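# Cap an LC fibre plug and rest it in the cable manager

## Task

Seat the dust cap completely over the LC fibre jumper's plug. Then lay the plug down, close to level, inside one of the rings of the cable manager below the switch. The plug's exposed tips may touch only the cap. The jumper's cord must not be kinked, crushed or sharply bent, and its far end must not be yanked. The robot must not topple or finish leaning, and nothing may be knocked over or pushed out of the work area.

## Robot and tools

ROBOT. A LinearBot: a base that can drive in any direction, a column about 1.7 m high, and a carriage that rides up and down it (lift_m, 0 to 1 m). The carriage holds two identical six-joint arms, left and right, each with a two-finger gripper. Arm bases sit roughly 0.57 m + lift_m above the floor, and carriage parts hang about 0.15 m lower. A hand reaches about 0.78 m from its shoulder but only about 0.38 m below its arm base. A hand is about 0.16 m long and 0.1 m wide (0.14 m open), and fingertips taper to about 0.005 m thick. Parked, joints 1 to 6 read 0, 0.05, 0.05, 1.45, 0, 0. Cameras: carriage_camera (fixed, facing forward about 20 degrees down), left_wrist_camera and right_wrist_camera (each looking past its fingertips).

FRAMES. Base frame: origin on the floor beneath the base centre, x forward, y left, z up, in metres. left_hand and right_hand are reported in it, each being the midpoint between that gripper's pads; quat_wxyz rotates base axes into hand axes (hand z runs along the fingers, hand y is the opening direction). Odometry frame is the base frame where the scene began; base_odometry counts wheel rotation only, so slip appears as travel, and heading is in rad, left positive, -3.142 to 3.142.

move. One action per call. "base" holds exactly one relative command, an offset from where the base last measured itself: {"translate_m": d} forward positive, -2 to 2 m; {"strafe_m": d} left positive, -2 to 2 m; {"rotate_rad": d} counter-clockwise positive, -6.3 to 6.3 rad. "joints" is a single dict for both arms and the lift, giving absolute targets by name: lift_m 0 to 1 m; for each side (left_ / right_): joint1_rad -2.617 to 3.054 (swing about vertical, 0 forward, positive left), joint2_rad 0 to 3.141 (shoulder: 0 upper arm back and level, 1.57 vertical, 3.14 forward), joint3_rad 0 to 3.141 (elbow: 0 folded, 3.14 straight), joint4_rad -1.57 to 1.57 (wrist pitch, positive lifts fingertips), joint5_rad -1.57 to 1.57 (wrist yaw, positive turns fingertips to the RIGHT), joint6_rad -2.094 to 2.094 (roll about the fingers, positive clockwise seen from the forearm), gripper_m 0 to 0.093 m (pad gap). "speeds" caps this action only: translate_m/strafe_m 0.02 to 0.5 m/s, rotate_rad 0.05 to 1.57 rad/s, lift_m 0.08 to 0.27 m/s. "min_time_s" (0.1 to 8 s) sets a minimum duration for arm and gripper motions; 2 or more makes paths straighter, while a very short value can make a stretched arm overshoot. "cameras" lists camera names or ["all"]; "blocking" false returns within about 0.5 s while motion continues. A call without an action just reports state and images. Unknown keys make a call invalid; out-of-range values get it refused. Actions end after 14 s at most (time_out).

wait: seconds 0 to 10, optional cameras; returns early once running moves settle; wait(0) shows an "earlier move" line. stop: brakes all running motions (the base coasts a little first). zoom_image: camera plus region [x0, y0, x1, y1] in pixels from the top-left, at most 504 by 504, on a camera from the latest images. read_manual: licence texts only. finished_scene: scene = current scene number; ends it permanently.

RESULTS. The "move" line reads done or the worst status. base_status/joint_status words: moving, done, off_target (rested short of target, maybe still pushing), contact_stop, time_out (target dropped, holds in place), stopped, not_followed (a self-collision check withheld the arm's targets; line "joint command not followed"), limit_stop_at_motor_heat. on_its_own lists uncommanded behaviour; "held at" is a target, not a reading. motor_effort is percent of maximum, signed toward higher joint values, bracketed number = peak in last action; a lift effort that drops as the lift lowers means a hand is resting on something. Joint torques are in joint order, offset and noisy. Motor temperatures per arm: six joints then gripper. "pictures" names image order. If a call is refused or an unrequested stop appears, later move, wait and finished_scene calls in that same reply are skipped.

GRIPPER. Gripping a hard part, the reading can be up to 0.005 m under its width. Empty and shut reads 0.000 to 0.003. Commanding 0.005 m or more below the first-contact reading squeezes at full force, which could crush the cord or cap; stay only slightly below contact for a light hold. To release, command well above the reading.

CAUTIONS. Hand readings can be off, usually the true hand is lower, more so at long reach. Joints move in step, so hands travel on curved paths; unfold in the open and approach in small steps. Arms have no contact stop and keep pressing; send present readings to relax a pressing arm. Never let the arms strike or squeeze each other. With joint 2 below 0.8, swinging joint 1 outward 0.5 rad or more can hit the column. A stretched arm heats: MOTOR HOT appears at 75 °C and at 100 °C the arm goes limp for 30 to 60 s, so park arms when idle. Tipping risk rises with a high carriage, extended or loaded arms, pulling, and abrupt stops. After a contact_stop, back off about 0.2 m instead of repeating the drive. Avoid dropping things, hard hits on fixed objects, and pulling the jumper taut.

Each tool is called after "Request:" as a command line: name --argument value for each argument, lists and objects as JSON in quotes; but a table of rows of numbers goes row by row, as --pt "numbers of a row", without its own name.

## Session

Request:
move --joints '{"lift_m": 0.8}' --cameras '["all"]'

Request:
zoom_image --camera "carriage_camera" --region '[240, 60, 660, 360]'

Scene clock: 2.53 s.
Joint torques (N m): left_arm=[0.05 3.7 6.52 -0.3 0.06 0.01] | right_arm=[-0.06 4.07 5.75 -0.39 0.02 -0.11]
Motor temperatures (°C): left_arm=[29 35 42 30 29 33 32] | right_arm=[31 35 35 30 31 30 33]
move: done
base_odometry: x=+0.000 y=+0.000 heading=+0.000
base_status: not commanded
joint_positions: lift_m=+0.800 left_joint1_rad=+0.003 left_joint2_rad=+0.028 left_joint3_rad=+0.066 left_joint4_rad=+1.405 left_joint5_rad=-0.009 left_joint6_rad=+0.044 left_gripper_m=+0.09396 right_joint1_rad=+0.019 right_joint2_rad=+0.033 right_joint3_rad=+0.043 right_joint4_rad=+1.494 right_joint5_rad=-0.026 right_joint6_rad=-0.017 right_gripper_m=+0.09396
joint_status: all done
motor_effort: lift_m=+35(43) drive_wheels=+1(5)
left_hand: x=+0.2456 y=+0.3086 z=+1.7902 quat_wxyz=(+0.998, -0.003, +0.064, +0.024) (m; base frame)
right_hand: x=+0.2320 y=-0.3021 z=+1.7862 quat_wxyz=(+0.999, -0.014, +0.033, +0.001) (m; base frame)
pictures: carriage_camera, left_wrist_camera, right_wrist_camera
Images, in order (width x height): carriage_camera 896x504, left_wrist_camera 896x504, right_wrist_camera 896x504.

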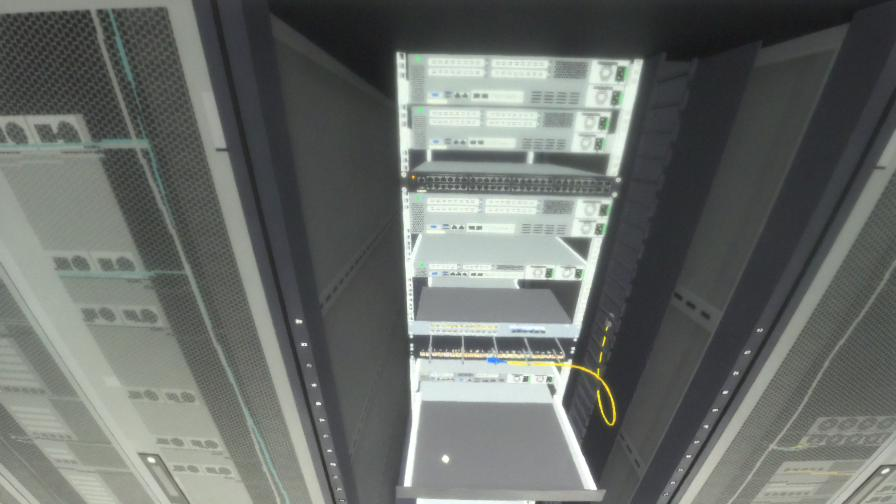

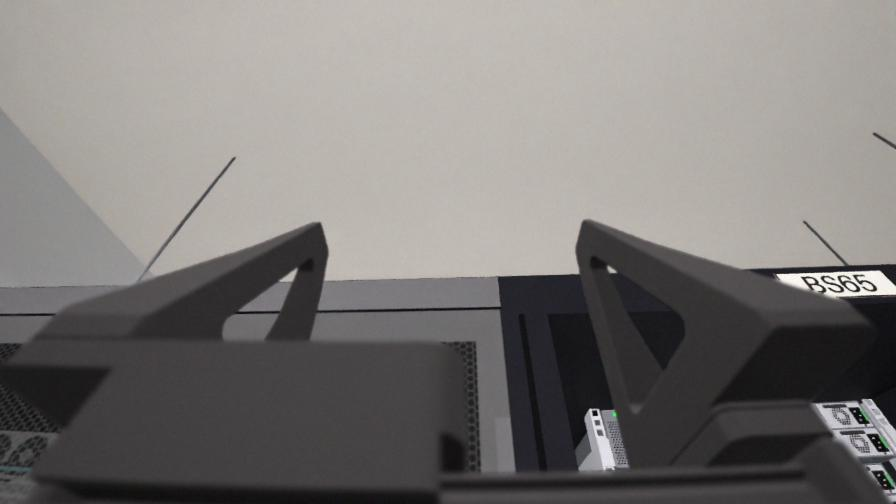

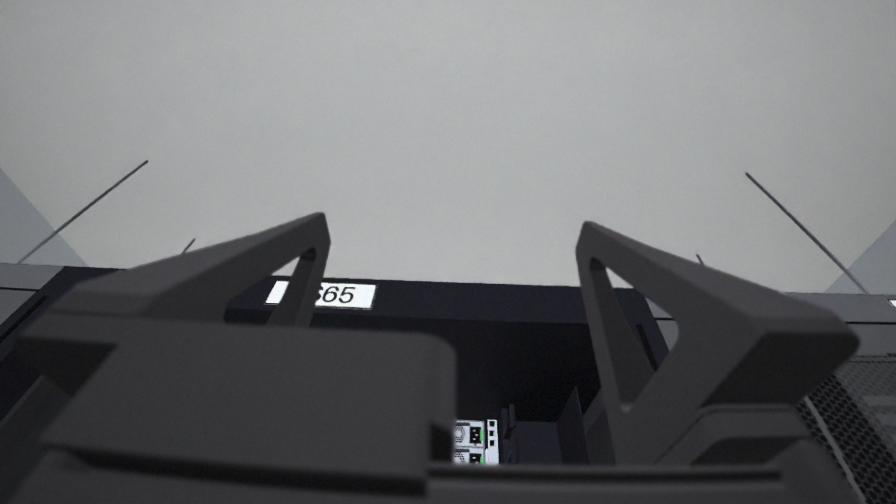

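Scaled by 1.200 from the camera's 896x504 image, which has a finer 1280x720 frame.

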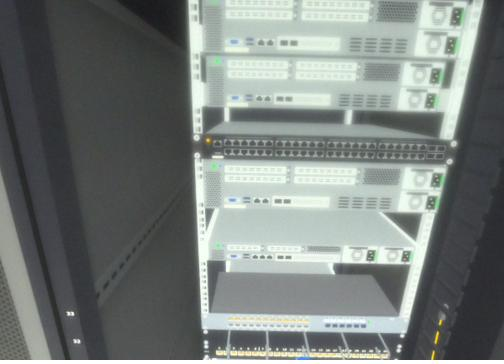

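Request:
move --base '{"strafe_m": -0.13}' --joints '{"lift_m": 0.5}' --speeds '{"strafe_m": 0.15}' --cameras '["carriage_camera"]'

Request:
zoom_image --camera "carriage_camera" --region '[300, 150, 620, 380]'

Request:
zoom_image --camera "carriage_camera" --region '[330, 270, 430, 350]'

Scene clock: 15.67 s.
Joint torques (N m): left_arm=[0.06 3.71 6.49 -0.31 0.06 0.02] | right_arm=[-0.18 4.07 5.75 -0.39 0 -0.11]
move: done
base_odometry: x=+0.000 y=-0.130 heading=+0.001
base_status: done
joint_positions: lift_m=+0.500 left_joint1_rad=+0.003 left_joint2_rad=+0.028 left_joint3_rad=+0.066 left_joint4_rad=+1.405 left_joint5_rad=-0.009 left_joint6_rad=+0.044 left_gripper_m=+0.09396 right_joint1_rad=+0.019 right_joint2_rad=+0.033 right_joint3_rad=+0.043 right_joint4_rad=+1.494 right_joint5_rad=-0.026 right_joint6_rad=-0.017 right_gripper_m=+0.09396
joint_status: all done
motor_effort: lift_m=+34(35) drive_wheels=+4(10)
left_hand: x=+0.2456 y=+0.3086 z=+1.4903 quat_wxyz=(+0.998, -0.003, +0.064, +0.024) (m; base frame)
right_hand: x=+0.2320 y=-0.3021 z=+1.4862 quat_wxyz=(+0.999, -0.014, +0.033, +0.001) (m; base frame)
pictures: carriage_camera
Images, in order (width x height): carriage_camera 896x504.

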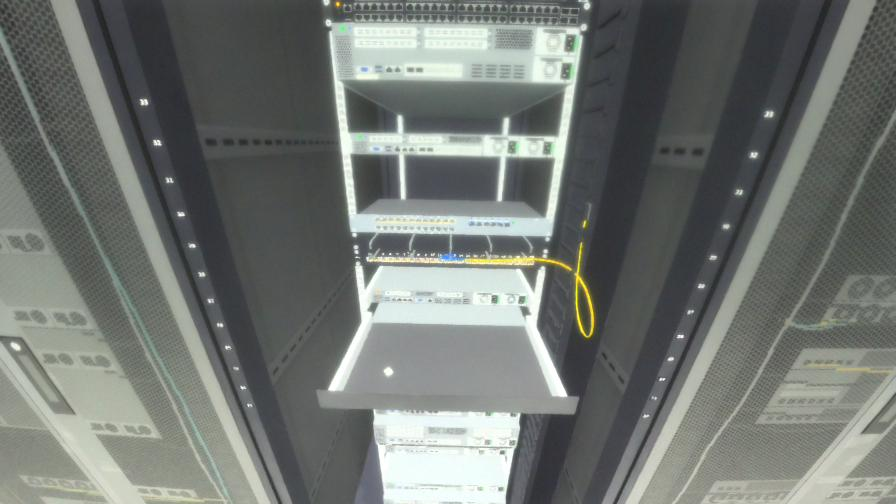

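Scaled by 1.575 from the camera's 896x504 image, which has a finer 1280x720 frame.

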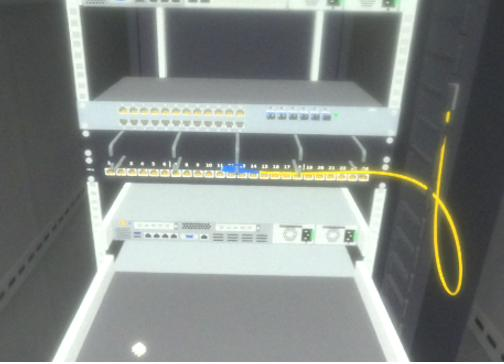

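Scaled by 5.040 from the camera's 896x504 image, which has a finer 1280x720 frame.

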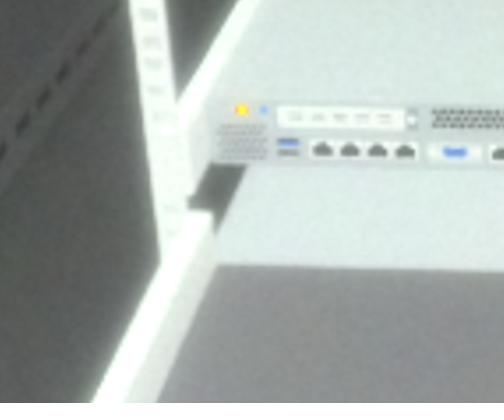

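Request:
move --base '{"translate_m": 0.08}' --joints '{"lift_m": 0.48}' --speeds '{"translate_m": 0.1}'

Request:
move --joints '{"left_joint1_rad": -0.5, "left_joint2_rad": 1.249, "left_joint3_rad": 0.655, "left_joint4_rad": -0.064, "left_joint5_rad": 0, "left_joint6_rad": 0, "right_joint1_rad": 0.387, "right_joint2_rad": 1.194, "right_joint3_rad": 0.84, "right_joint4_rad": 0.175, "right_joint5_rad": -0.21, "right_joint6_rad": 0}' --min_time_s 3 --cameras '["all"]'

Request:
zoom_image --camera "left_wrist_camera" --region '[360, 180, 560, 360]'

Request:
zoom_image --camera "right_wrist_camera" --region '[280, 60, 500, 260]'

Scene clock: 54.47 s.
Joint torques (N m): left_arm=[0.08 3.7 6.53 -0.3 0.07 0.01] | right_arm=[-0.08 4.04 5.75 -0.39 0.01 -0.11]
move: done
base_odometry: x=+0.080 y=-0.130 heading=+0.000
base_status: done
joint_positions: lift_m=+0.480 left_joint1_rad=+0.003 left_joint2_rad=+0.028 left_joint3_rad=+0.066 left_joint4_rad=+1.405 left_joint5_rad=-0.009 left_joint6_rad=+0.044 left_gripper_m=+0.09396 right_joint1_rad=+0.019 right_joint2_rad=+0.033 right_joint3_rad=+0.043 right_joint4_rad=+1.494 right_joint5_rad=-0.026 right_joint6_rad=-0.017 right_gripper_m=+0.09396
joint_status: all done
motor_effort: lift_m=+35(36) drive_wheels=+1(11)
left_hand: x=+0.2455 y=+0.3086 z=+1.4703 quat_wxyz=(+0.998, -0.003, +0.064, +0.024) (m; base frame)
right_hand: x=+0.2321 y=-0.3021 z=+1.4662 quat_wxyz=(+0.999, -0.014, +0.033, +0.001) (m; base frame)
pictures: none

Scene clock: 57.80 s.
Joint torques (N m): left_arm=[-0.59 -3.04 11.25 1.76 0.1 -0.09] | right_arm=[0.53 -3.84 10.47 2.49 -0.15 0]
move: done
base_odometry: x=+0.080 y=-0.130 heading=+0.000
base_status: not commanded
joint_positions: lift_m=+0.480 left_joint1_rad=-0.492 left_joint2_rad=+1.240 left_joint3_rad=+0.617 left_joint4_rad=-0.054 left_joint5_rad=-0.004 left_joint6_rad=+0.011 left_gripper_m=+0.09396 right_joint1_rad=+0.381 right_joint2_rad=+1.185 right_joint3_rad=+0.812 right_joint4_rad=+0.193 right_joint5_rad=-0.200 right_joint6_rad=-0.010 right_gripper_m=+0.09396
joint_status: all done
motor_effort: lift_m=+35(35) drive_wheels=+4(6)
left_hand: x=+0.5344 y=+0.1369 z=+1.1476 quat_wxyz=(+0.420, +0.223, +0.874, -0.101) (m; base frame)
right_hand: x=+0.5842 y=-0.1219 z=+1.3151 quat_wxyz=(+0.613, -0.211, +0.737, +0.193) (m; base frame)
pictures: carriage_camera, left_wrist_camera, right_wrist_camera
Images, in order (width x height): carriage_camera 896x504, left_wrist_camera 896x504, right_wrist_camera 896x504.

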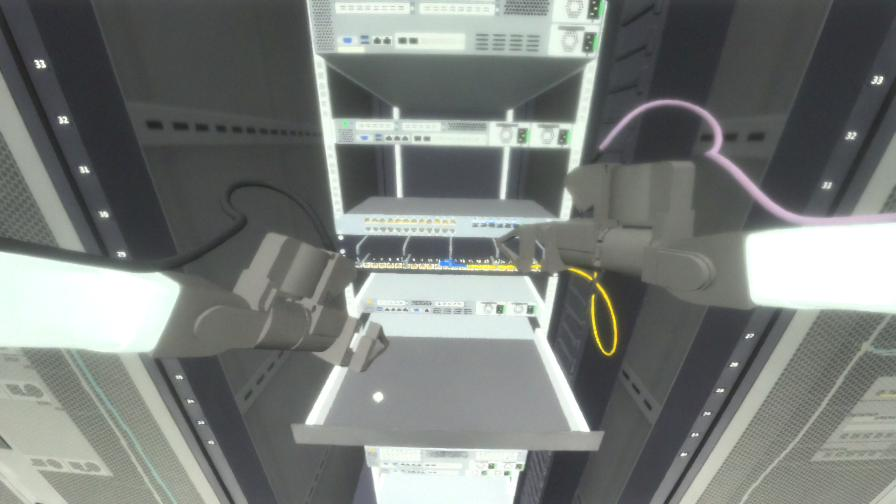

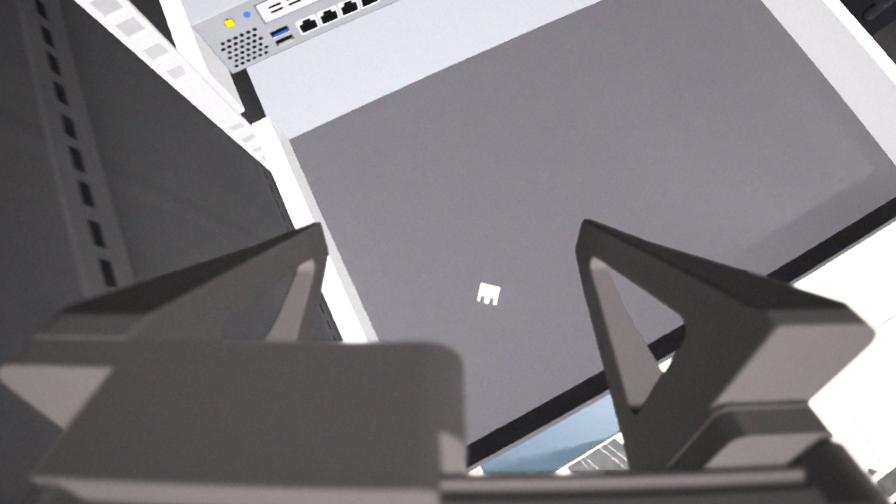

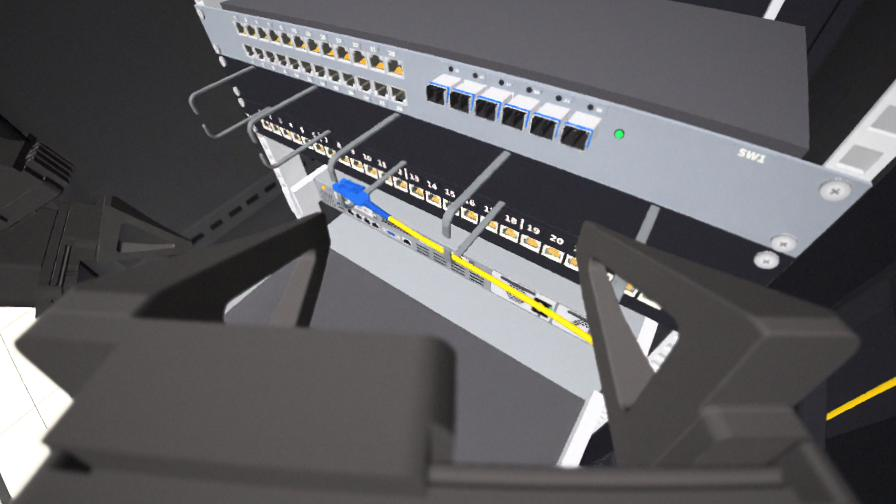

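Scaled by 2.520 from the camera's 896x504 image, which has a finer 1280x720 frame.

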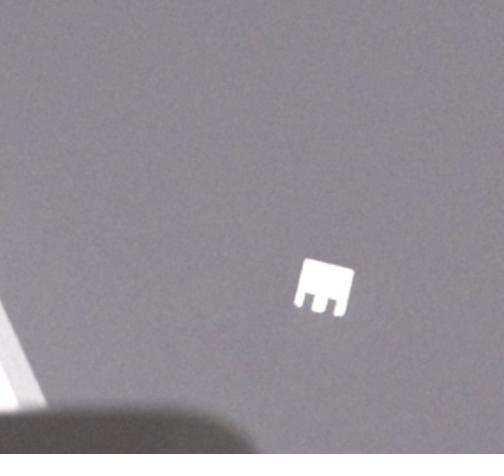

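Scaled by 2.291 from the camera's 896x504 image, which has a finer 1280x720 frame.

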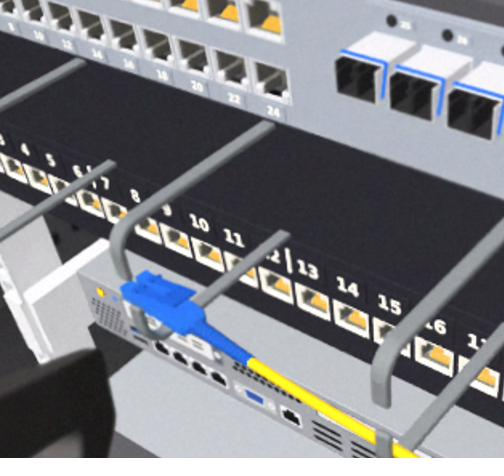

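Request:
move --joints '{"left_joint1_rad": -0.565, "left_joint2_rad": 1.977, "left_joint3_rad": 1.417, "left_joint4_rad": -1.002, "left_joint5_rad": 0.0, "left_joint6_rad": 0.152, "left_gripper_m": 0.05}' --min_time_s 2 --cameras '["left_wrist_camera"]'

Request:
zoom_image --camera "left_wrist_camera" --region '[350, 130, 550, 300]'

Request:
zoom_image --camera "right_wrist_camera" --region '[320, 160, 420, 240]'

Scene clock: 165.00 s.
Joint torques (N m): left_arm=[-0.64 -7.56 9.54 0.12 0.1 0.11] | right_arm=[0.55 -3.84 10.47 2.53 -0.13 0]
Motor temperatures (°C): left_arm=[29 36 57 37 29 33 32] | right_arm=[31 36 46 42 31 30 33]
move: done
base_odometry: x=+0.080 y=-0.130 heading=+0.000
base_status: not commanded
joint_positions: lift_m=+0.480 left_joint1_rad=-0.557 left_joint2_rad=+1.963 left_joint3_rad=+1.385 left_joint4_rad=-0.989 left_joint5_rad=-0.004 left_joint6_rad=+0.141 left_gripper_m=+0.05013 right_joint1_rad=+0.381 right_joint2_rad=+1.185 right_joint3_rad=+0.812 right_joint4_rad=+0.190 right_joint5_rad=-0.201 right_joint6_rad=-0.010 right_gripper_m=+0.09396
joint_status: all done
motor_effort: lift_m=+35(35) drive_wheels=+2(6)
left_hand: x=+0.5211 y=+0.1174 z=+1.0598 quat_wxyz=(+0.002, +0.342, +0.940, +0.002) (m; base frame)
right_hand: x=+0.5840 y=-0.1218 z=+1.3143 quat_wxyz=(+0.611, -0.211, +0.738, +0.193) (m; base frame)
pictures: left_wrist_camera
Images, in order (width x height): left_wrist_camera 896x504.

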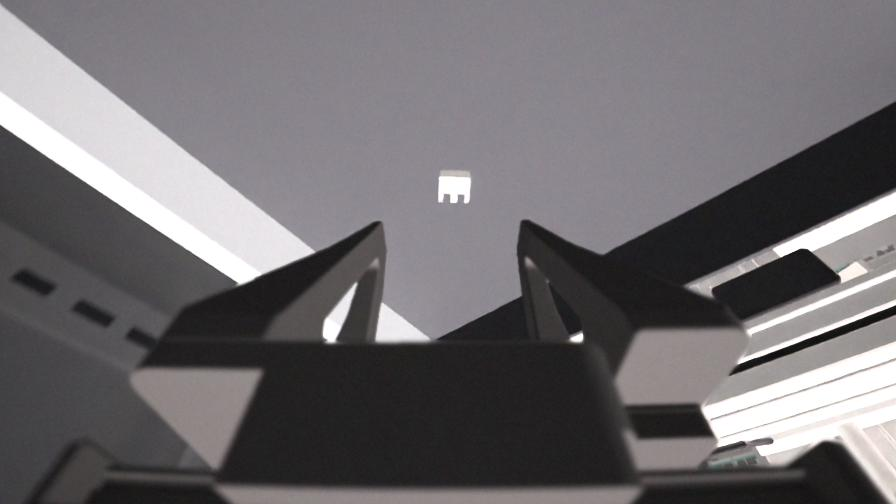

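Scaled by 2.520 from the camera's 896x504 image, which has a finer 1280x720 frame.

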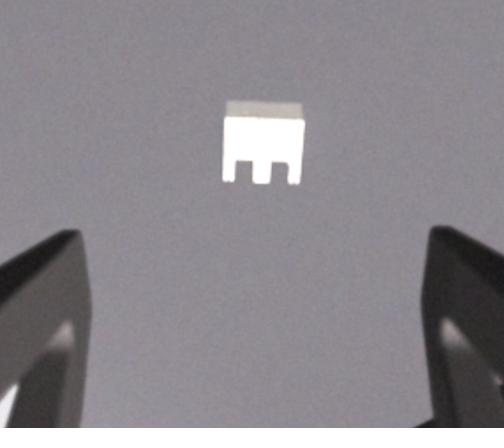

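This scene's latest camera images include none from right_wrist_camera. They are from: left_wrist_camera. right_wrist_camera's image comes with the result of a call that names it in "cameras".

Request:
move --cameras '["all"]'

Scene clock: 224.40 s.
Joint torques (N m): left_arm=[-0.58 -7.56 9.54 0.12 0.1 0.12] | right_arm=[0.53 -3.86 10.5 2.53 -0.12 0]
Motor temperatures (°C): left_arm=[29 40 53 33 29 33 32] | right_arm=[31 36 48 47 31 30 33]
base_odometry: x=+0.080 y=-0.130 heading=+0.000
base_status: not commanded
joint_positions: lift_m=+0.480 left_joint1_rad=-0.557 left_joint2_rad=+1.963 left_joint3_rad=+1.385 left_joint4_rad=-0.989 left_joint5_rad=-0.004 left_joint6_rad=+0.141 left_gripper_m=+0.05013 right_joint1_rad=+0.381 right_joint2_rad=+1.185 right_joint3_rad=+0.812 right_joint4_rad=+0.190 right_joint5_rad=-0.201 right_joint6_rad=-0.010 right_gripper_m=+0.09396
joint_status: all done
motor_effort: lift_m=+35(35) drive_wheels=+1(6)
left_hand: x=+0.5209 y=+0.1175 z=+1.0598 quat_wxyz=(+0.002, +0.342, +0.940, +0.002) (m; base frame)
right_hand: x=+0.5840 y=-0.1218 z=+1.3143 quat_wxyz=(+0.611, -0.211, +0.738, +0.193) (m; base frame)
pictures: carriage_camera, left_wrist_camera, right_wrist_camera
Images, in order (width x height): carriage_camera 896x504, left_wrist_camera 896x504, right_wrist_camera 896x504.

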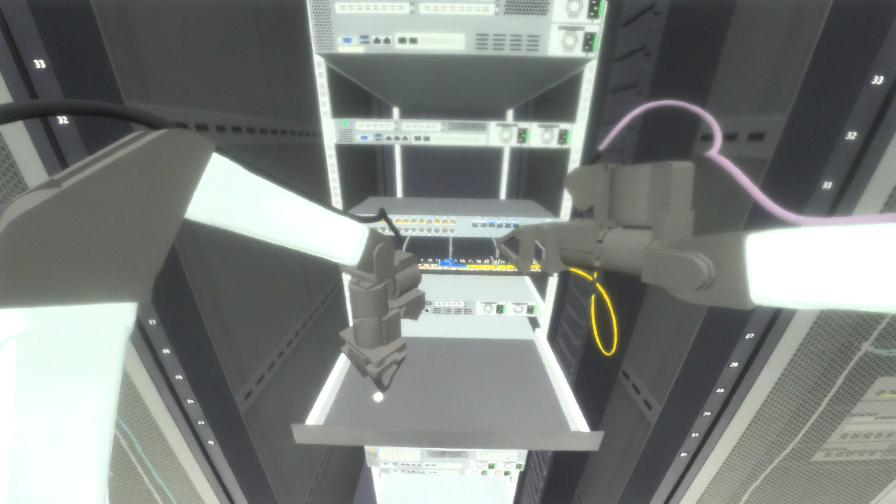

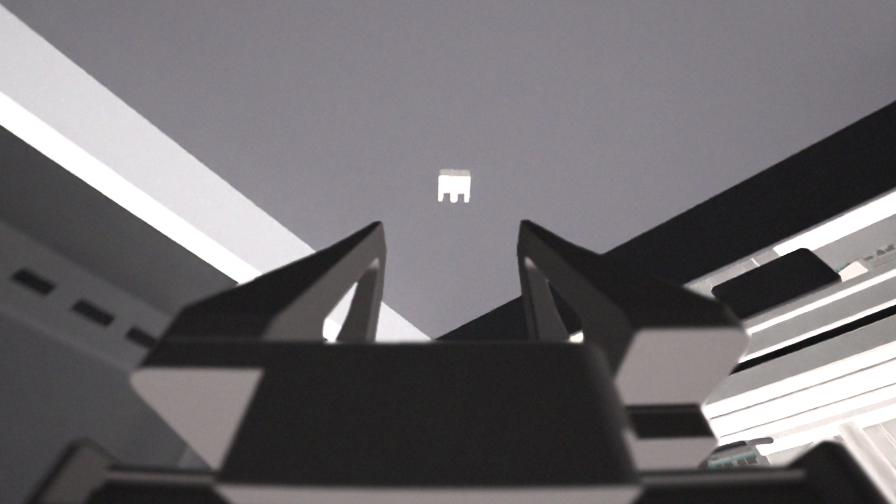

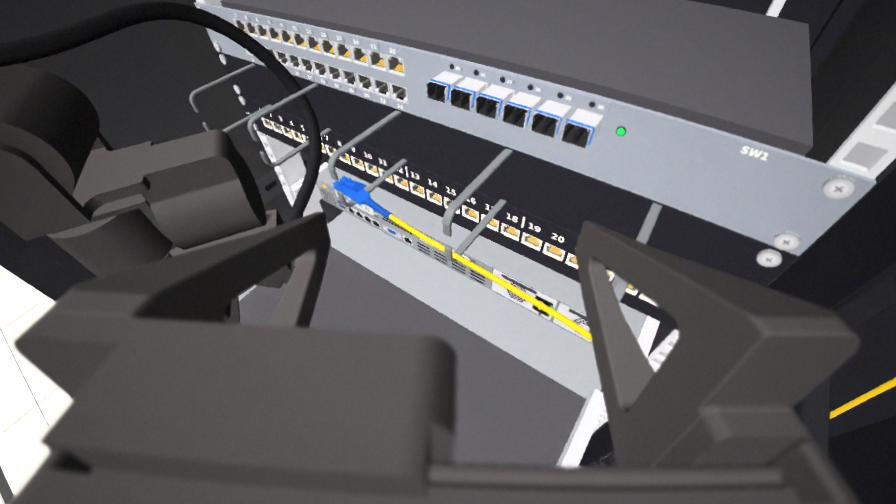

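Request:
move --joints '{"lift_m": 0.440}' --speeds '{"lift_m": 0.08}' --cameras '["left_wrist_camera"]'

Request:
move --joints '{"lift_m": 0.434}' --speeds '{"lift_m": 0.08}' --cameras '["left_wrist_camera"]'

Scene clock: 244.60 s.
Joint torques (N m): left_arm=[-0.64 -7.75 8.95 0.16 0.11 0.11] | right_arm=[0.54 -4.07 9.8 2.6 -0.12 -0.02]
move: done
base_odometry: x=+0.080 y=-0.130 heading=+0.000
base_status: not commanded
joint_positions: lift_m=+0.440 left_joint1_rad=-0.557 left_joint2_rad=+1.966 left_joint3_rad=+1.392 left_joint4_rad=-0.994 left_joint5_rad=-0.004 left_joint6_rad=+0.142 left_gripper_m=+0.05011 right_joint1_rad=+0.381 right_joint2_rad=+1.187 right_joint3_rad=+0.820 right_joint4_rad=+0.183 right_joint5_rad=-0.201 right_joint6_rad=-0.009 right_gripper_m=+0.09396
joint_status: all done
motor_effort: lift_m=+34(35) drive_wheels=+3(5)
left_hand: x=+0.5219 y=+0.1169 z=+1.0205 quat_wxyz=(+0.002, +0.342, +0.940, +0.002) (m; base frame)
right_hand: x=+0.5845 y=-0.1215 z=+1.2756 quat_wxyz=(+0.611, -0.211, +0.738, +0.193) (m; base frame)
pictures: left_wrist_camera
Images, in order (width x height): left_wrist_camera 896x504.

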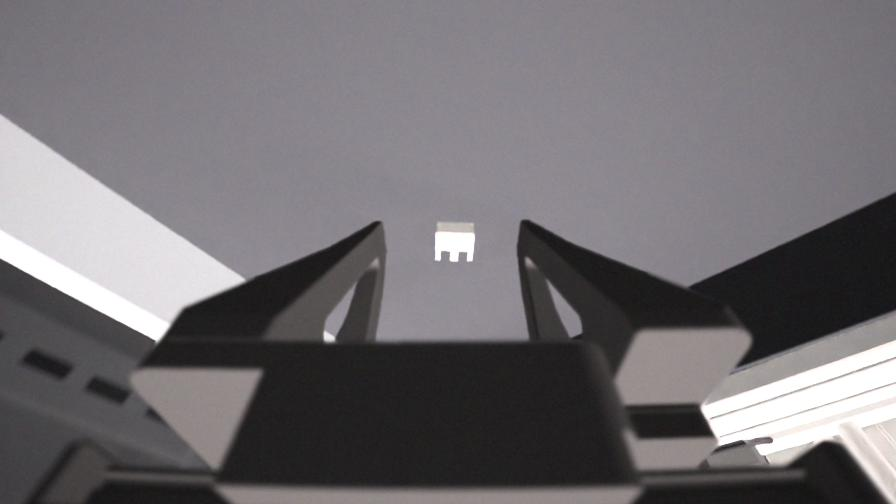

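Scene clock: 245.07 s.
Joint torques (N m): left_arm=[-0.59 -7.72 7.25 0.43 0.09 0.09] | right_arm=[0.54 -4.15 9.68 2.62 -0.11 -0.01]
move: done
base_odometry: x=+0.080 y=-0.130 heading=+0.000
base_status: not commanded
joint_positions: lift_m=+0.434 left_joint1_rad=-0.557 left_joint2_rad=+1.965 left_joint3_rad=+1.411 left_joint4_rad=-1.019 left_joint5_rad=-0.004 left_joint6_rad=+0.144 left_gripper_m=+0.05011 right_joint1_rad=+0.381 right_joint2_rad=+1.188 right_joint3_rad=+0.822 right_joint4_rad=+0.182 right_joint5_rad=-0.202 right_joint6_rad=-0.009 right_gripper_m=+0.09396
joint_status: all done
motor_effort: lift_m=+32(33) drive_wheels=+1(4)
left_hand: x=+0.5219 y=+0.1169 z=+1.0195 quat_wxyz=(-0.001, +0.343, +0.939, +0.002) (m; base frame)
right_hand: x=+0.5847 y=-0.1214 z=+1.2700 quat_wxyz=(+0.610, -0.211, +0.738, +0.194) (m; base frame)
pictures: left_wrist_camera
Images, in order (width x height): left_wrist_camera 896x504.

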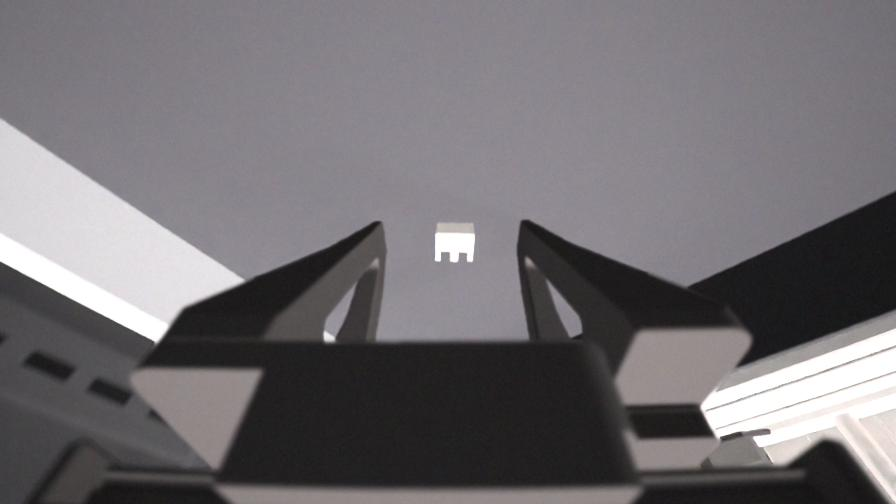

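Request:
move --joints '{"lift_m": 0.4395}' --speeds '{"lift_m": 0.08}'

Request:
move --joints '{"left_gripper_m": 0.010}' --min_time_s 1.5 --cameras '["left_wrist_camera"]'

Request:
move --joints '{"left_gripper_m": 0.005}' --min_time_s 1

Request:
move --joints '{"lift_m": 0.49}' --speeds '{"lift_m": 0.1}' --cameras '["left_wrist_camera"]'

Scene clock: 255.33 s.
Joint torques (N m): left_arm=[-0.64 -8.1 7.27 0.37 0.09 0.09] | right_arm=[0.54 -4.22 9.61 2.6 -0.12 -0.01]
move: done
base_odometry: x=+0.080 y=-0.130 heading=+0.000
base_status: not commanded
joint_positions: lift_m=+0.439 left_joint1_rad=-0.557 left_joint2_rad=+1.969 left_joint3_rad=+1.411 left_joint4_rad=-1.011 left_joint5_rad=-0.004 left_joint6_rad=+0.144 left_gripper_m=+0.05011 right_joint1_rad=+0.381 right_joint2_rad=+1.189 right_joint3_rad=+0.822 right_joint4_rad=+0.183 right_joint5_rad=-0.202 right_joint6_rad=-0.009 right_gripper_m=+0.09396
joint_status: all done
motor_effort: lift_m=+36(42) drive_wheels=-3(4)
left_hand: x=+0.5231 y=+0.1161 z=+1.0235 quat_wxyz=(+0.001, +0.343, +0.939, +0.002) (m; base frame)
right_hand: x=+0.5850 y=-0.1213 z=+1.2756 quat_wxyz=(+0.611, -0.211, +0.738, +0.194) (m; base frame)
pictures: none

Scene clock: 257.13 s.
Joint torques (N m): left_arm=[-0.62 -8.09 7.28 0.36 0.1 0.09] | right_arm=[0.55 -4.25 9.59 2.6 -0.12 -0.01]
move: done
base_odometry: x=+0.080 y=-0.130 heading=+0.000
base_status: not commanded
joint_positions: lift_m=+0.439 left_joint1_rad=-0.557 left_joint2_rad=+1.969 left_joint3_rad=+1.411 left_joint4_rad=-1.011 left_joint5_rad=-0.004 left_joint6_rad=+0.144 left_gripper_m=+0.01205 right_joint1_rad=+0.381 right_joint2_rad=+1.189 right_joint3_rad=+0.822 right_joint4_rad=+0.183 right_joint5_rad=-0.202 right_joint6_rad=-0.009 right_gripper_m=+0.09396
joint_status: all done
motor_effort: lift_m=+36(36) drive_wheels=-1(8)
left_hand: x=+0.5231 y=+0.1161 z=+1.0235 quat_wxyz=(+0.001, +0.343, +0.939, +0.002) (m; base frame)
right_hand: x=+0.5850 y=-0.1213 z=+1.2756 quat_wxyz=(+0.611, -0.211, +0.738, +0.194) (m; base frame)
pictures: left_wrist_camera
Images, in order (width x height): left_wrist_camera 896x504.

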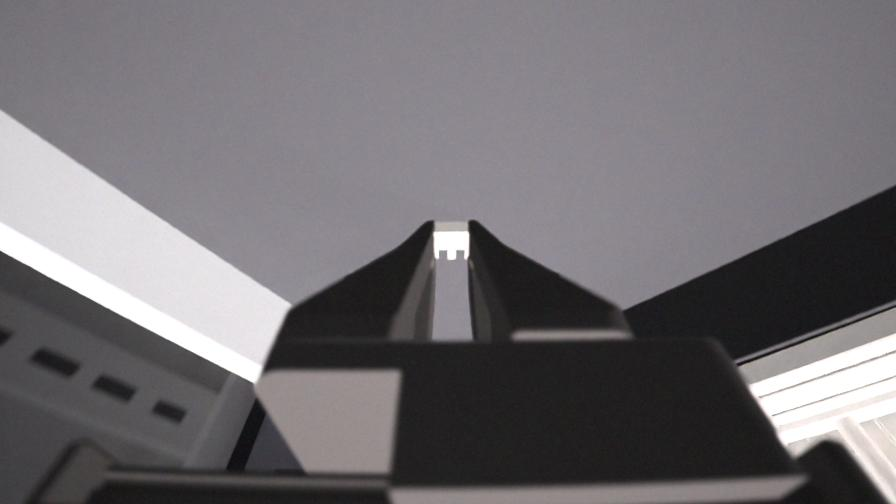

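Scene clock: 258.43 s.
Joint torques (N m): left_arm=[-0.65 -8.08 7.28 0.36 0.11 0.08] | right_arm=[0.55 -4.23 9.59 2.61 -0.12 -0.01]
move: off_target
base_odometry: x=+0.080 y=-0.130 heading=+0.000
base_status: not commanded
joint_positions: lift_m=+0.439 left_joint1_rad=-0.557 left_joint2_rad=+1.969 left_joint3_rad=+1.411 left_joint4_rad=-1.011 left_joint5_rad=-0.004 left_joint6_rad=+0.144 left_gripper_m=+0.01203 right_joint1_rad=+0.381 right_joint2_rad=+1.189 right_joint3_rad=+0.822 right_joint4_rad=+0.183 right_joint5_rad=-0.202 right_joint6_rad=-0.009 right_gripper_m=+0.09396
joint_status: left_gripper_m off_target (ended at +0.01203, target +0.00500)
motor_effort: lift_m=+36(36) drive_wheels=+4(5)
left_hand: x=+0.5231 y=+0.1161 z=+1.0235 quat_wxyz=(+0.001, +0.343, +0.939, +0.002) (m; base frame)
right_hand: x=+0.5850 y=-0.1213 z=+1.2756 quat_wxyz=(+0.611, -0.211, +0.738, +0.194) (m; base frame)
pictures: none

Scene clock: 259.33 s.
Joint torques (N m): left_arm=[-0.61 -8.43 7.27 0.34 0.1 0.09] | right_arm=[0.55 -4.4 9.5 2.58 -0.12 -0.02]
move: done
base_odometry: x=+0.080 y=-0.130 heading=+0.000
base_status: not commanded
joint_positions: lift_m=+0.490 left_joint1_rad=-0.557 left_joint2_rad=+1.972 left_joint3_rad=+1.411 left_joint4_rad=-1.010 left_joint5_rad=-0.004 left_joint6_rad=+0.144 left_gripper_m=+0.01203 right_joint1_rad=+0.381 right_joint2_rad=+1.190 right_joint3_rad=+0.823 right_joint4_rad=+0.185 right_joint5_rad=-0.202 right_joint6_rad=-0.009 right_gripper_m=+0.09396
joint_status: all done
motor_effort: lift_m=+36(43) drive_wheels=+1(5)
left_hand: x=+0.5233 y=+0.1161 z=+1.0727 quat_wxyz=(+0.000, +0.343, +0.939, +0.002) (m; base frame)
right_hand: x=+0.5852 y=-0.1212 z=+1.3268 quat_wxyz=(+0.612, -0.211, +0.737, +0.194) (m; base frame)
pictures: left_wrist_camera
Images, in order (width x height): left_wrist_camera 896x504.

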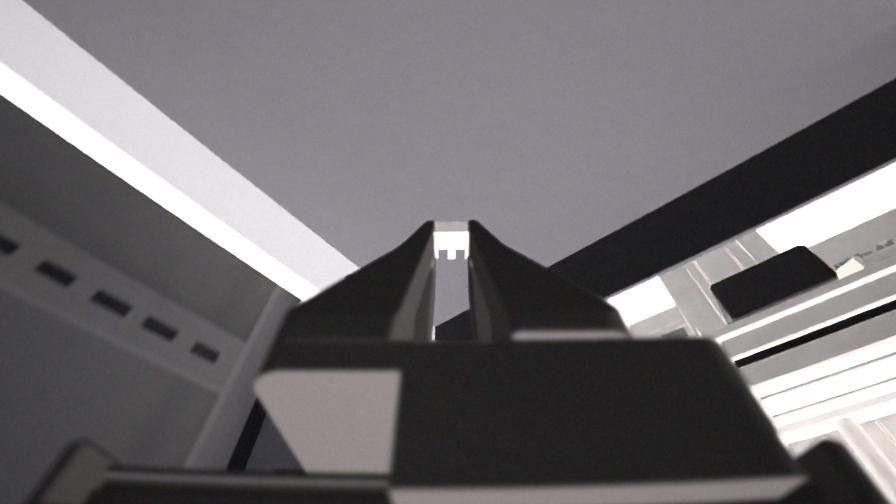

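Request:
move --joints '{"lift_m": 0.59}' --speeds '{"lift_m": 0.15}'

Request:
move --base '{"strafe_m": -0.07}' --speeds '{"strafe_m": 0.06}' --cameras '["carriage_camera", "left_wrist_camera"]'

Scene clock: 385.47 s.
Joint torques (N m): left_arm=[-0.62 -8.59 7.35 0.33 0.11 0.09] | right_arm=[0.53 -4.42 9.35 2.55 -0.11 -0.02]
Motor temperatures (°C): left_arm=[29 48 52 32 29 33 34] | right_arm=[31 36 50 54 31 30 33]
move: done
base_odometry: x=+0.080 y=-0.130 heading=+0.000
base_status: not commanded
joint_positions: lift_m=+0.590 left_joint1_rad=-0.557 left_joint2_rad=+1.974 left_joint3_rad=+1.411 left_joint4_rad=-1.009 left_joint5_rad=-0.004 left_joint6_rad=+0.144 left_gripper_m=+0.01203 right_joint1_rad=+0.381 right_joint2_rad=+1.190 right_joint3_rad=+0.825 right_joint4_rad=+0.188 right_joint5_rad=-0.202 right_joint6_rad=-0.008 right_gripper_m=+0.09396
joint_status: all done
motor_effort: lift_m=+35(43) drive_wheels=+1(5)
left_hand: x=+0.5233 y=+0.1160 z=+1.1721 quat_wxyz=(+0.000, +0.343, +0.939, +0.002) (m; base frame)
right_hand: x=+0.5855 y=-0.1210 z=+1.4280 quat_wxyz=(+0.613, -0.211, +0.736, +0.194) (m; base frame)
pictures: none

Scene clock: 387.17 s.
Joint torques (N m): left_arm=[-0.32 -8.57 7.28 0.32 0.1 0.09] | right_arm=[-3.88 -5.57 9.33 2.24 1.38 0.02]
move: done
base_odometry: x=+0.080 y=-0.200 heading=+0.001
base_status: done
joint_positions: lift_m=+0.590 left_joint1_rad=-0.560 left_joint2_rad=+1.974 left_joint3_rad=+1.411 left_joint4_rad=-1.009 left_joint5_rad=-0.004 left_joint6_rad=+0.144 left_gripper_m=+0.01203 right_joint1_rad=+0.425 right_joint2_rad=+1.202 right_joint3_rad=+0.825 right_joint4_rad=+0.210 right_joint5_rad=-0.344 right_joint6_rad=-0.012 right_gripper_m=+0.09396
joint_status: not commanded
motor_effort: lift_m=+35(35) drive_wheels=+0(9)
left_hand: x=+0.5226 y=+0.1150 z=+1.1721 quat_wxyz=(+0.000, +0.345, +0.939, +0.002) (m; base frame)
right_hand: x=+0.5638 y=-0.0847 z=+1.4299 quat_wxyz=(+0.596, -0.271, +0.710, +0.258) (m; base frame)
pictures: carriage_camera, left_wrist_camera
Images, in order (width x height): carriage_camera 896x504, left_wrist_camera 896x504.

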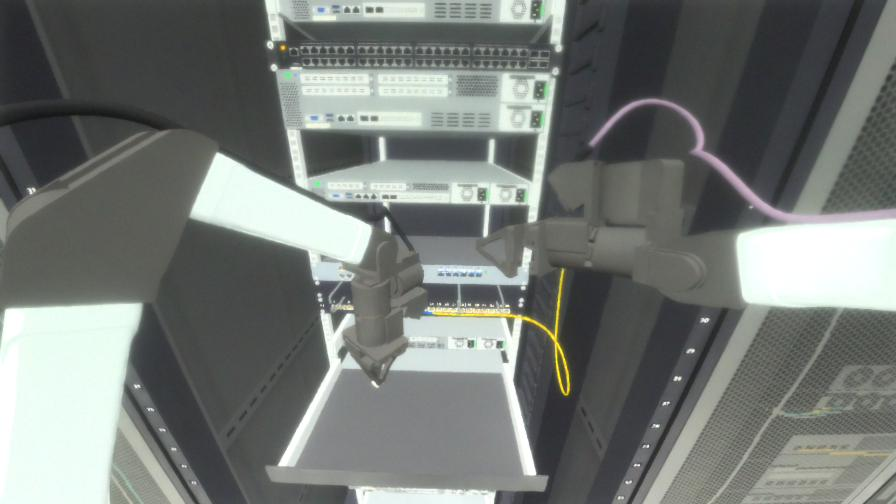

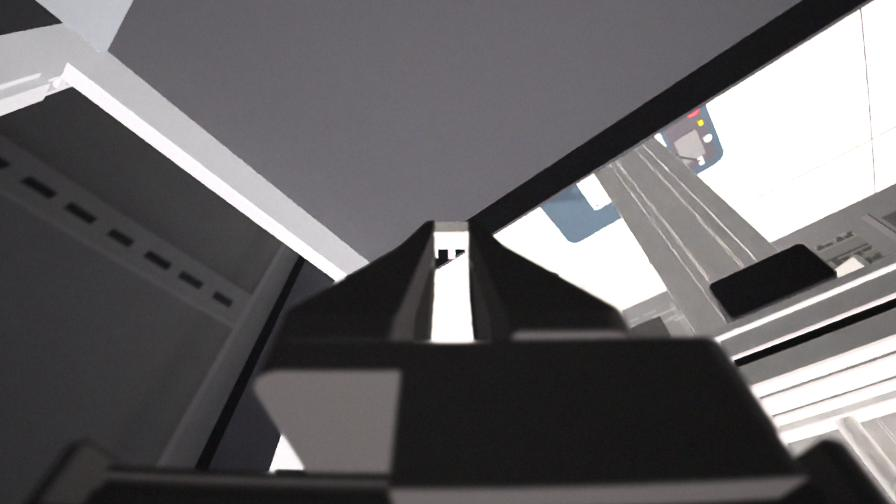

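Request:
move --base '{"strafe_m": 0.06}' --speeds '{"strafe_m": 0.06}' --cameras '["carriage_camera", "right_wrist_camera"]'

Scene clock: 400.00 s.
Joint torques (N m): left_arm=[-0.36 -8.55 7.24 0.32 0.11 0.09] | right_arm=[-0.58 -5.14 9.35 2.51 0.08 -0.02]
move: done
base_odometry: x=+0.080 y=-0.140 heading=+0.000
base_status: done
joint_positions: lift_m=+0.590 left_joint1_rad=-0.560 left_joint2_rad=+1.974 left_joint3_rad=+1.411 left_joint4_rad=-1.008 left_joint5_rad=-0.004 left_joint6_rad=+0.144 left_gripper_m=+0.01203 right_joint1_rad=+0.392 right_joint2_rad=+1.198 right_joint3_rad=+0.825 right_joint4_rad=+0.190 right_joint5_rad=-0.220 right_joint6_rad=-0.009 right_gripper_m=+0.09396
joint_status: not commanded
motor_effort: lift_m=+35(35) drive_wheels=-1(9)
left_hand: x=+0.5229 y=+0.1150 z=+1.1721 quat_wxyz=(+0.000, +0.345, +0.939, +0.002) (m; base frame)
right_hand: x=+0.5829 y=-0.1138 z=+1.4258 quat_wxyz=(+0.608, -0.221, +0.735, +0.204) (m; base frame)
pictures: carriage_camera, right_wrist_camera
Images, in order (width x height): carriage_camera 896x504, right_wrist_camera 896x504.

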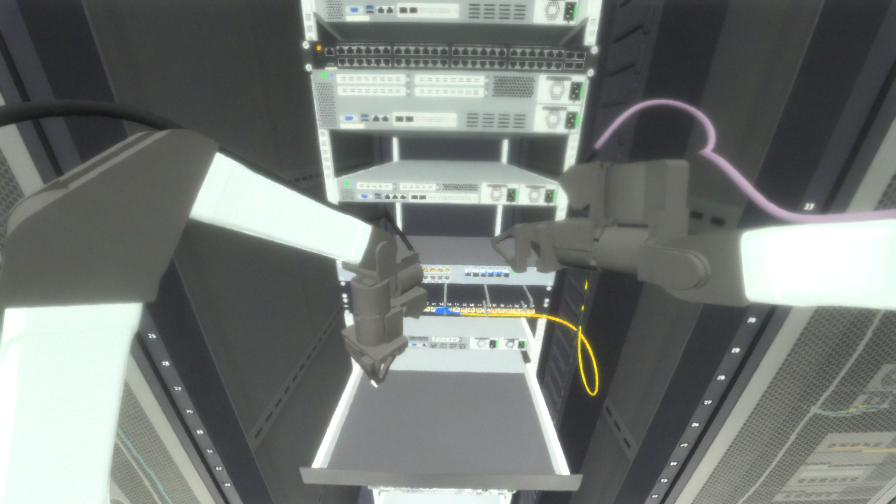

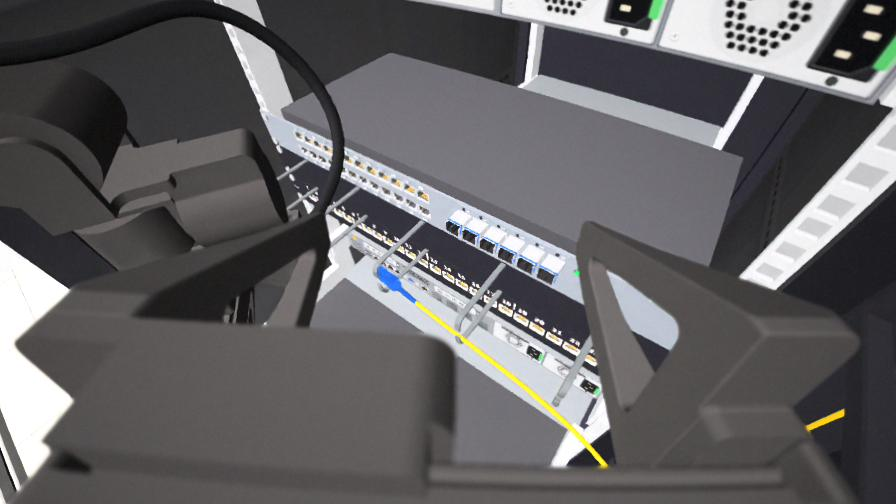

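Request:
zoom_image --camera "carriage_camera" --region '[460, 130, 760, 420]'

Request:
zoom_image --camera "right_wrist_camera" --region '[600, 250, 896, 504]'

Scaled by 1.680 from the camera's 896x504 image, which has a finer 1280x720 frame.

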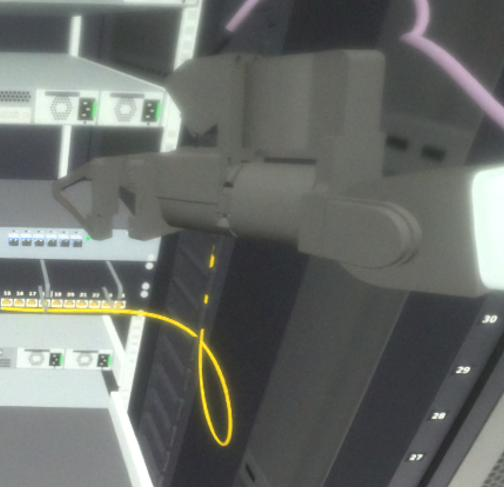

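Scaled by 1.703 from the camera's 896x504 image, which has a finer 1280x720 frame.

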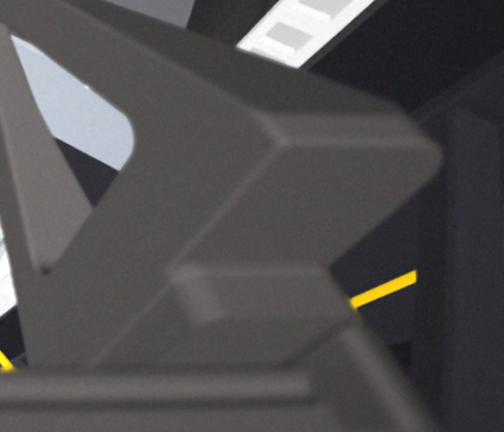

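Request:
move --joints '{"left_joint1_rad": -0.3, "left_joint2_rad": 1.381, "left_joint3_rad": 1.281, "left_joint4_rad": -1.471, "left_joint5_rad": 0.0, "left_joint6_rad": -2.085}' --min_time_s 2.5 --cameras '["left_wrist_camera"]'

Request:
move --joints '{"right_joint1_rad": 0.932, "right_joint2_rad": 2.018, "right_joint3_rad": 0.672, "right_joint4_rad": 1.347, "right_joint5_rad": 0.461, "right_joint6_rad": -1.582, "right_gripper_m": 0.045}' --min_time_s 2.5 --cameras '["carriage_camera", "right_wrist_camera"]'

Scene clock: 462.90 s.
Joint torques (N m): left_arm=[0.73 -5.64 5.5 -0.01 0.02 -0.1] | right_arm=[-0.58 -5.15 9.36 2.51 0.07 -0.02]
Motor temperatures (°C): left_arm=[29 46 52 31 29 33 35] | right_arm=[31 37 55 52 32 30 33]
move: done
base_odometry: x=+0.080 y=-0.140 heading=+0.000
base_status: not commanded
joint_positions: lift_m=+0.590 left_joint1_rad=-0.308 left_joint2_rad=+1.401 left_joint3_rad=+1.295 left_joint4_rad=-1.458 left_joint5_rad=-0.004 left_joint6_rad=-2.069 left_gripper_m=+0.01203 right_joint1_rad=+0.392 right_joint2_rad=+1.198 right_joint3_rad=+0.825 right_joint4_rad=+0.190 right_joint5_rad=-0.219 right_joint6_rad=-0.009 right_gripper_m=+0.09396
joint_status: all done
joint sent to its limit — left_joint6_rad, lower limit.
motor_effort: lift_m=+35(35) drive_wheels=+2(5)
left_hand: x=+0.4319 y=+0.2388 z=+1.3036 quat_wxyz=(+0.003, -0.771, +0.637, -0.003) (m; base frame)
right_hand: x=+0.5830 y=-0.1139 z=+1.4257 quat_wxyz=(+0.608, -0.221, +0.735, +0.204) (m; base frame)
pictures: left_wrist_camera
Images, in order (width x height): left_wrist_camera 896x504.

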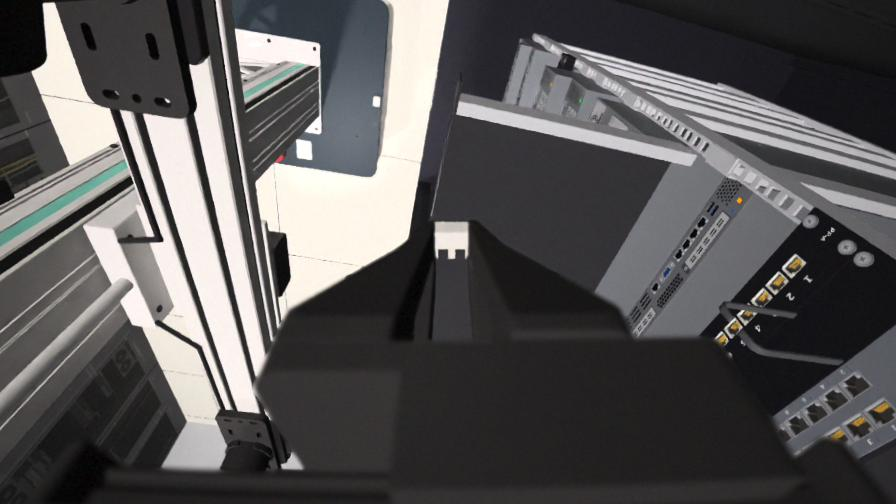

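Scene clock: 465.80 s.
Joint torques (N m): left_arm=[0.72 -5.64 5.49 0.01 0.03 -0.09] | right_arm=[0.46 -8.1 3.86 2.64 0.12 -0.13]
Motor temperatures (°C): left_arm=[29 46 51 31 29 33 35] | right_arm=[31 37 55 52 32 30 33]
move: done
base_odometry: x=+0.080 y=-0.140 heading=+0.000
base_status: not commanded
joint_positions: lift_m=+0.590 left_joint1_rad=-0.308 left_joint2_rad=+1.401 left_joint3_rad=+1.295 left_joint4_rad=-1.461 left_joint5_rad=-0.004 left_joint6_rad=-2.071 left_gripper_m=+0.01203 right_joint1_rad=+0.927 right_joint2_rad=+2.003 right_joint3_rad=+0.683 right_joint4_rad=+1.345 right_joint5_rad=+0.450 right_joint6_rad=-1.570 right_gripper_m=+0.04513
joint_status: all done
motor_effort: lift_m=+35(35) drive_wheels=-1(4)
left_hand: x=+0.4312 y=+0.2390 z=+1.3036 quat_wxyz=(+0.003, -0.772, +0.636, -0.001) (m; base frame)
right_hand: x=+0.5639 y=+0.0316 z=+1.2805 quat_wxyz=(+0.613, -0.595, +0.367, -0.368) (m; base frame)
pictures: carriage_camera, right_wrist_camera
Images, in order (width x height): carriage_camera 896x504, right_wrist_camera 896x504.

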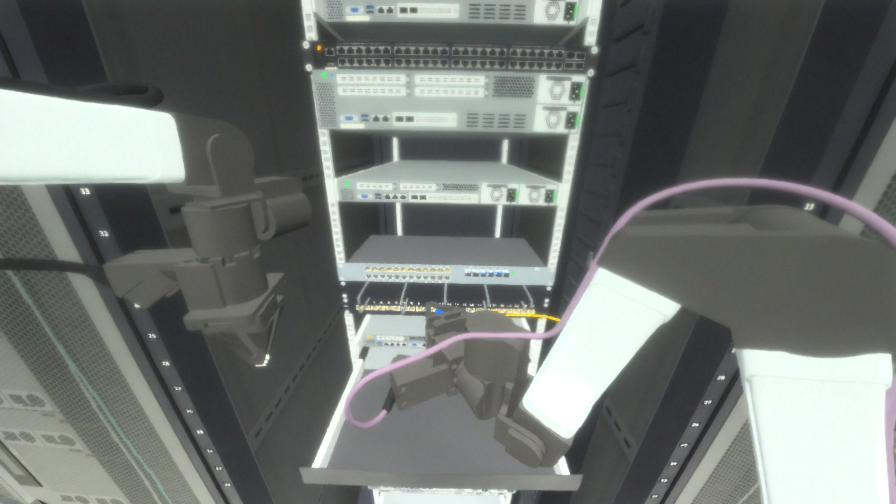

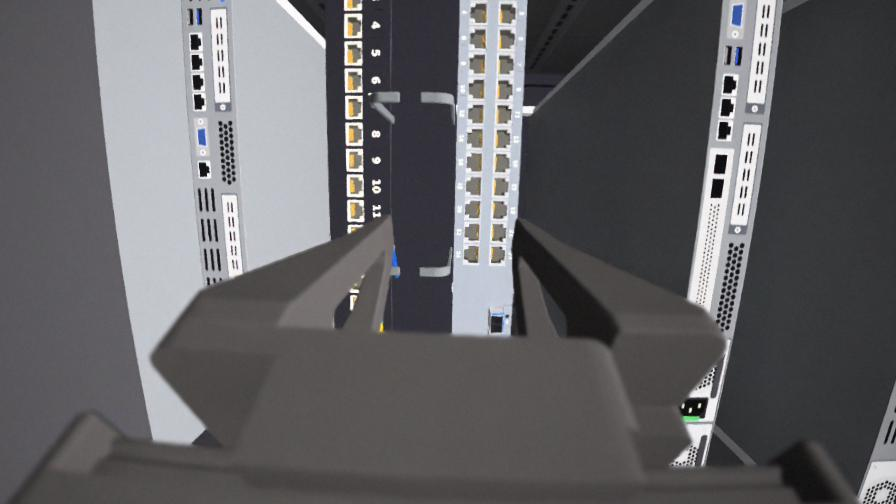

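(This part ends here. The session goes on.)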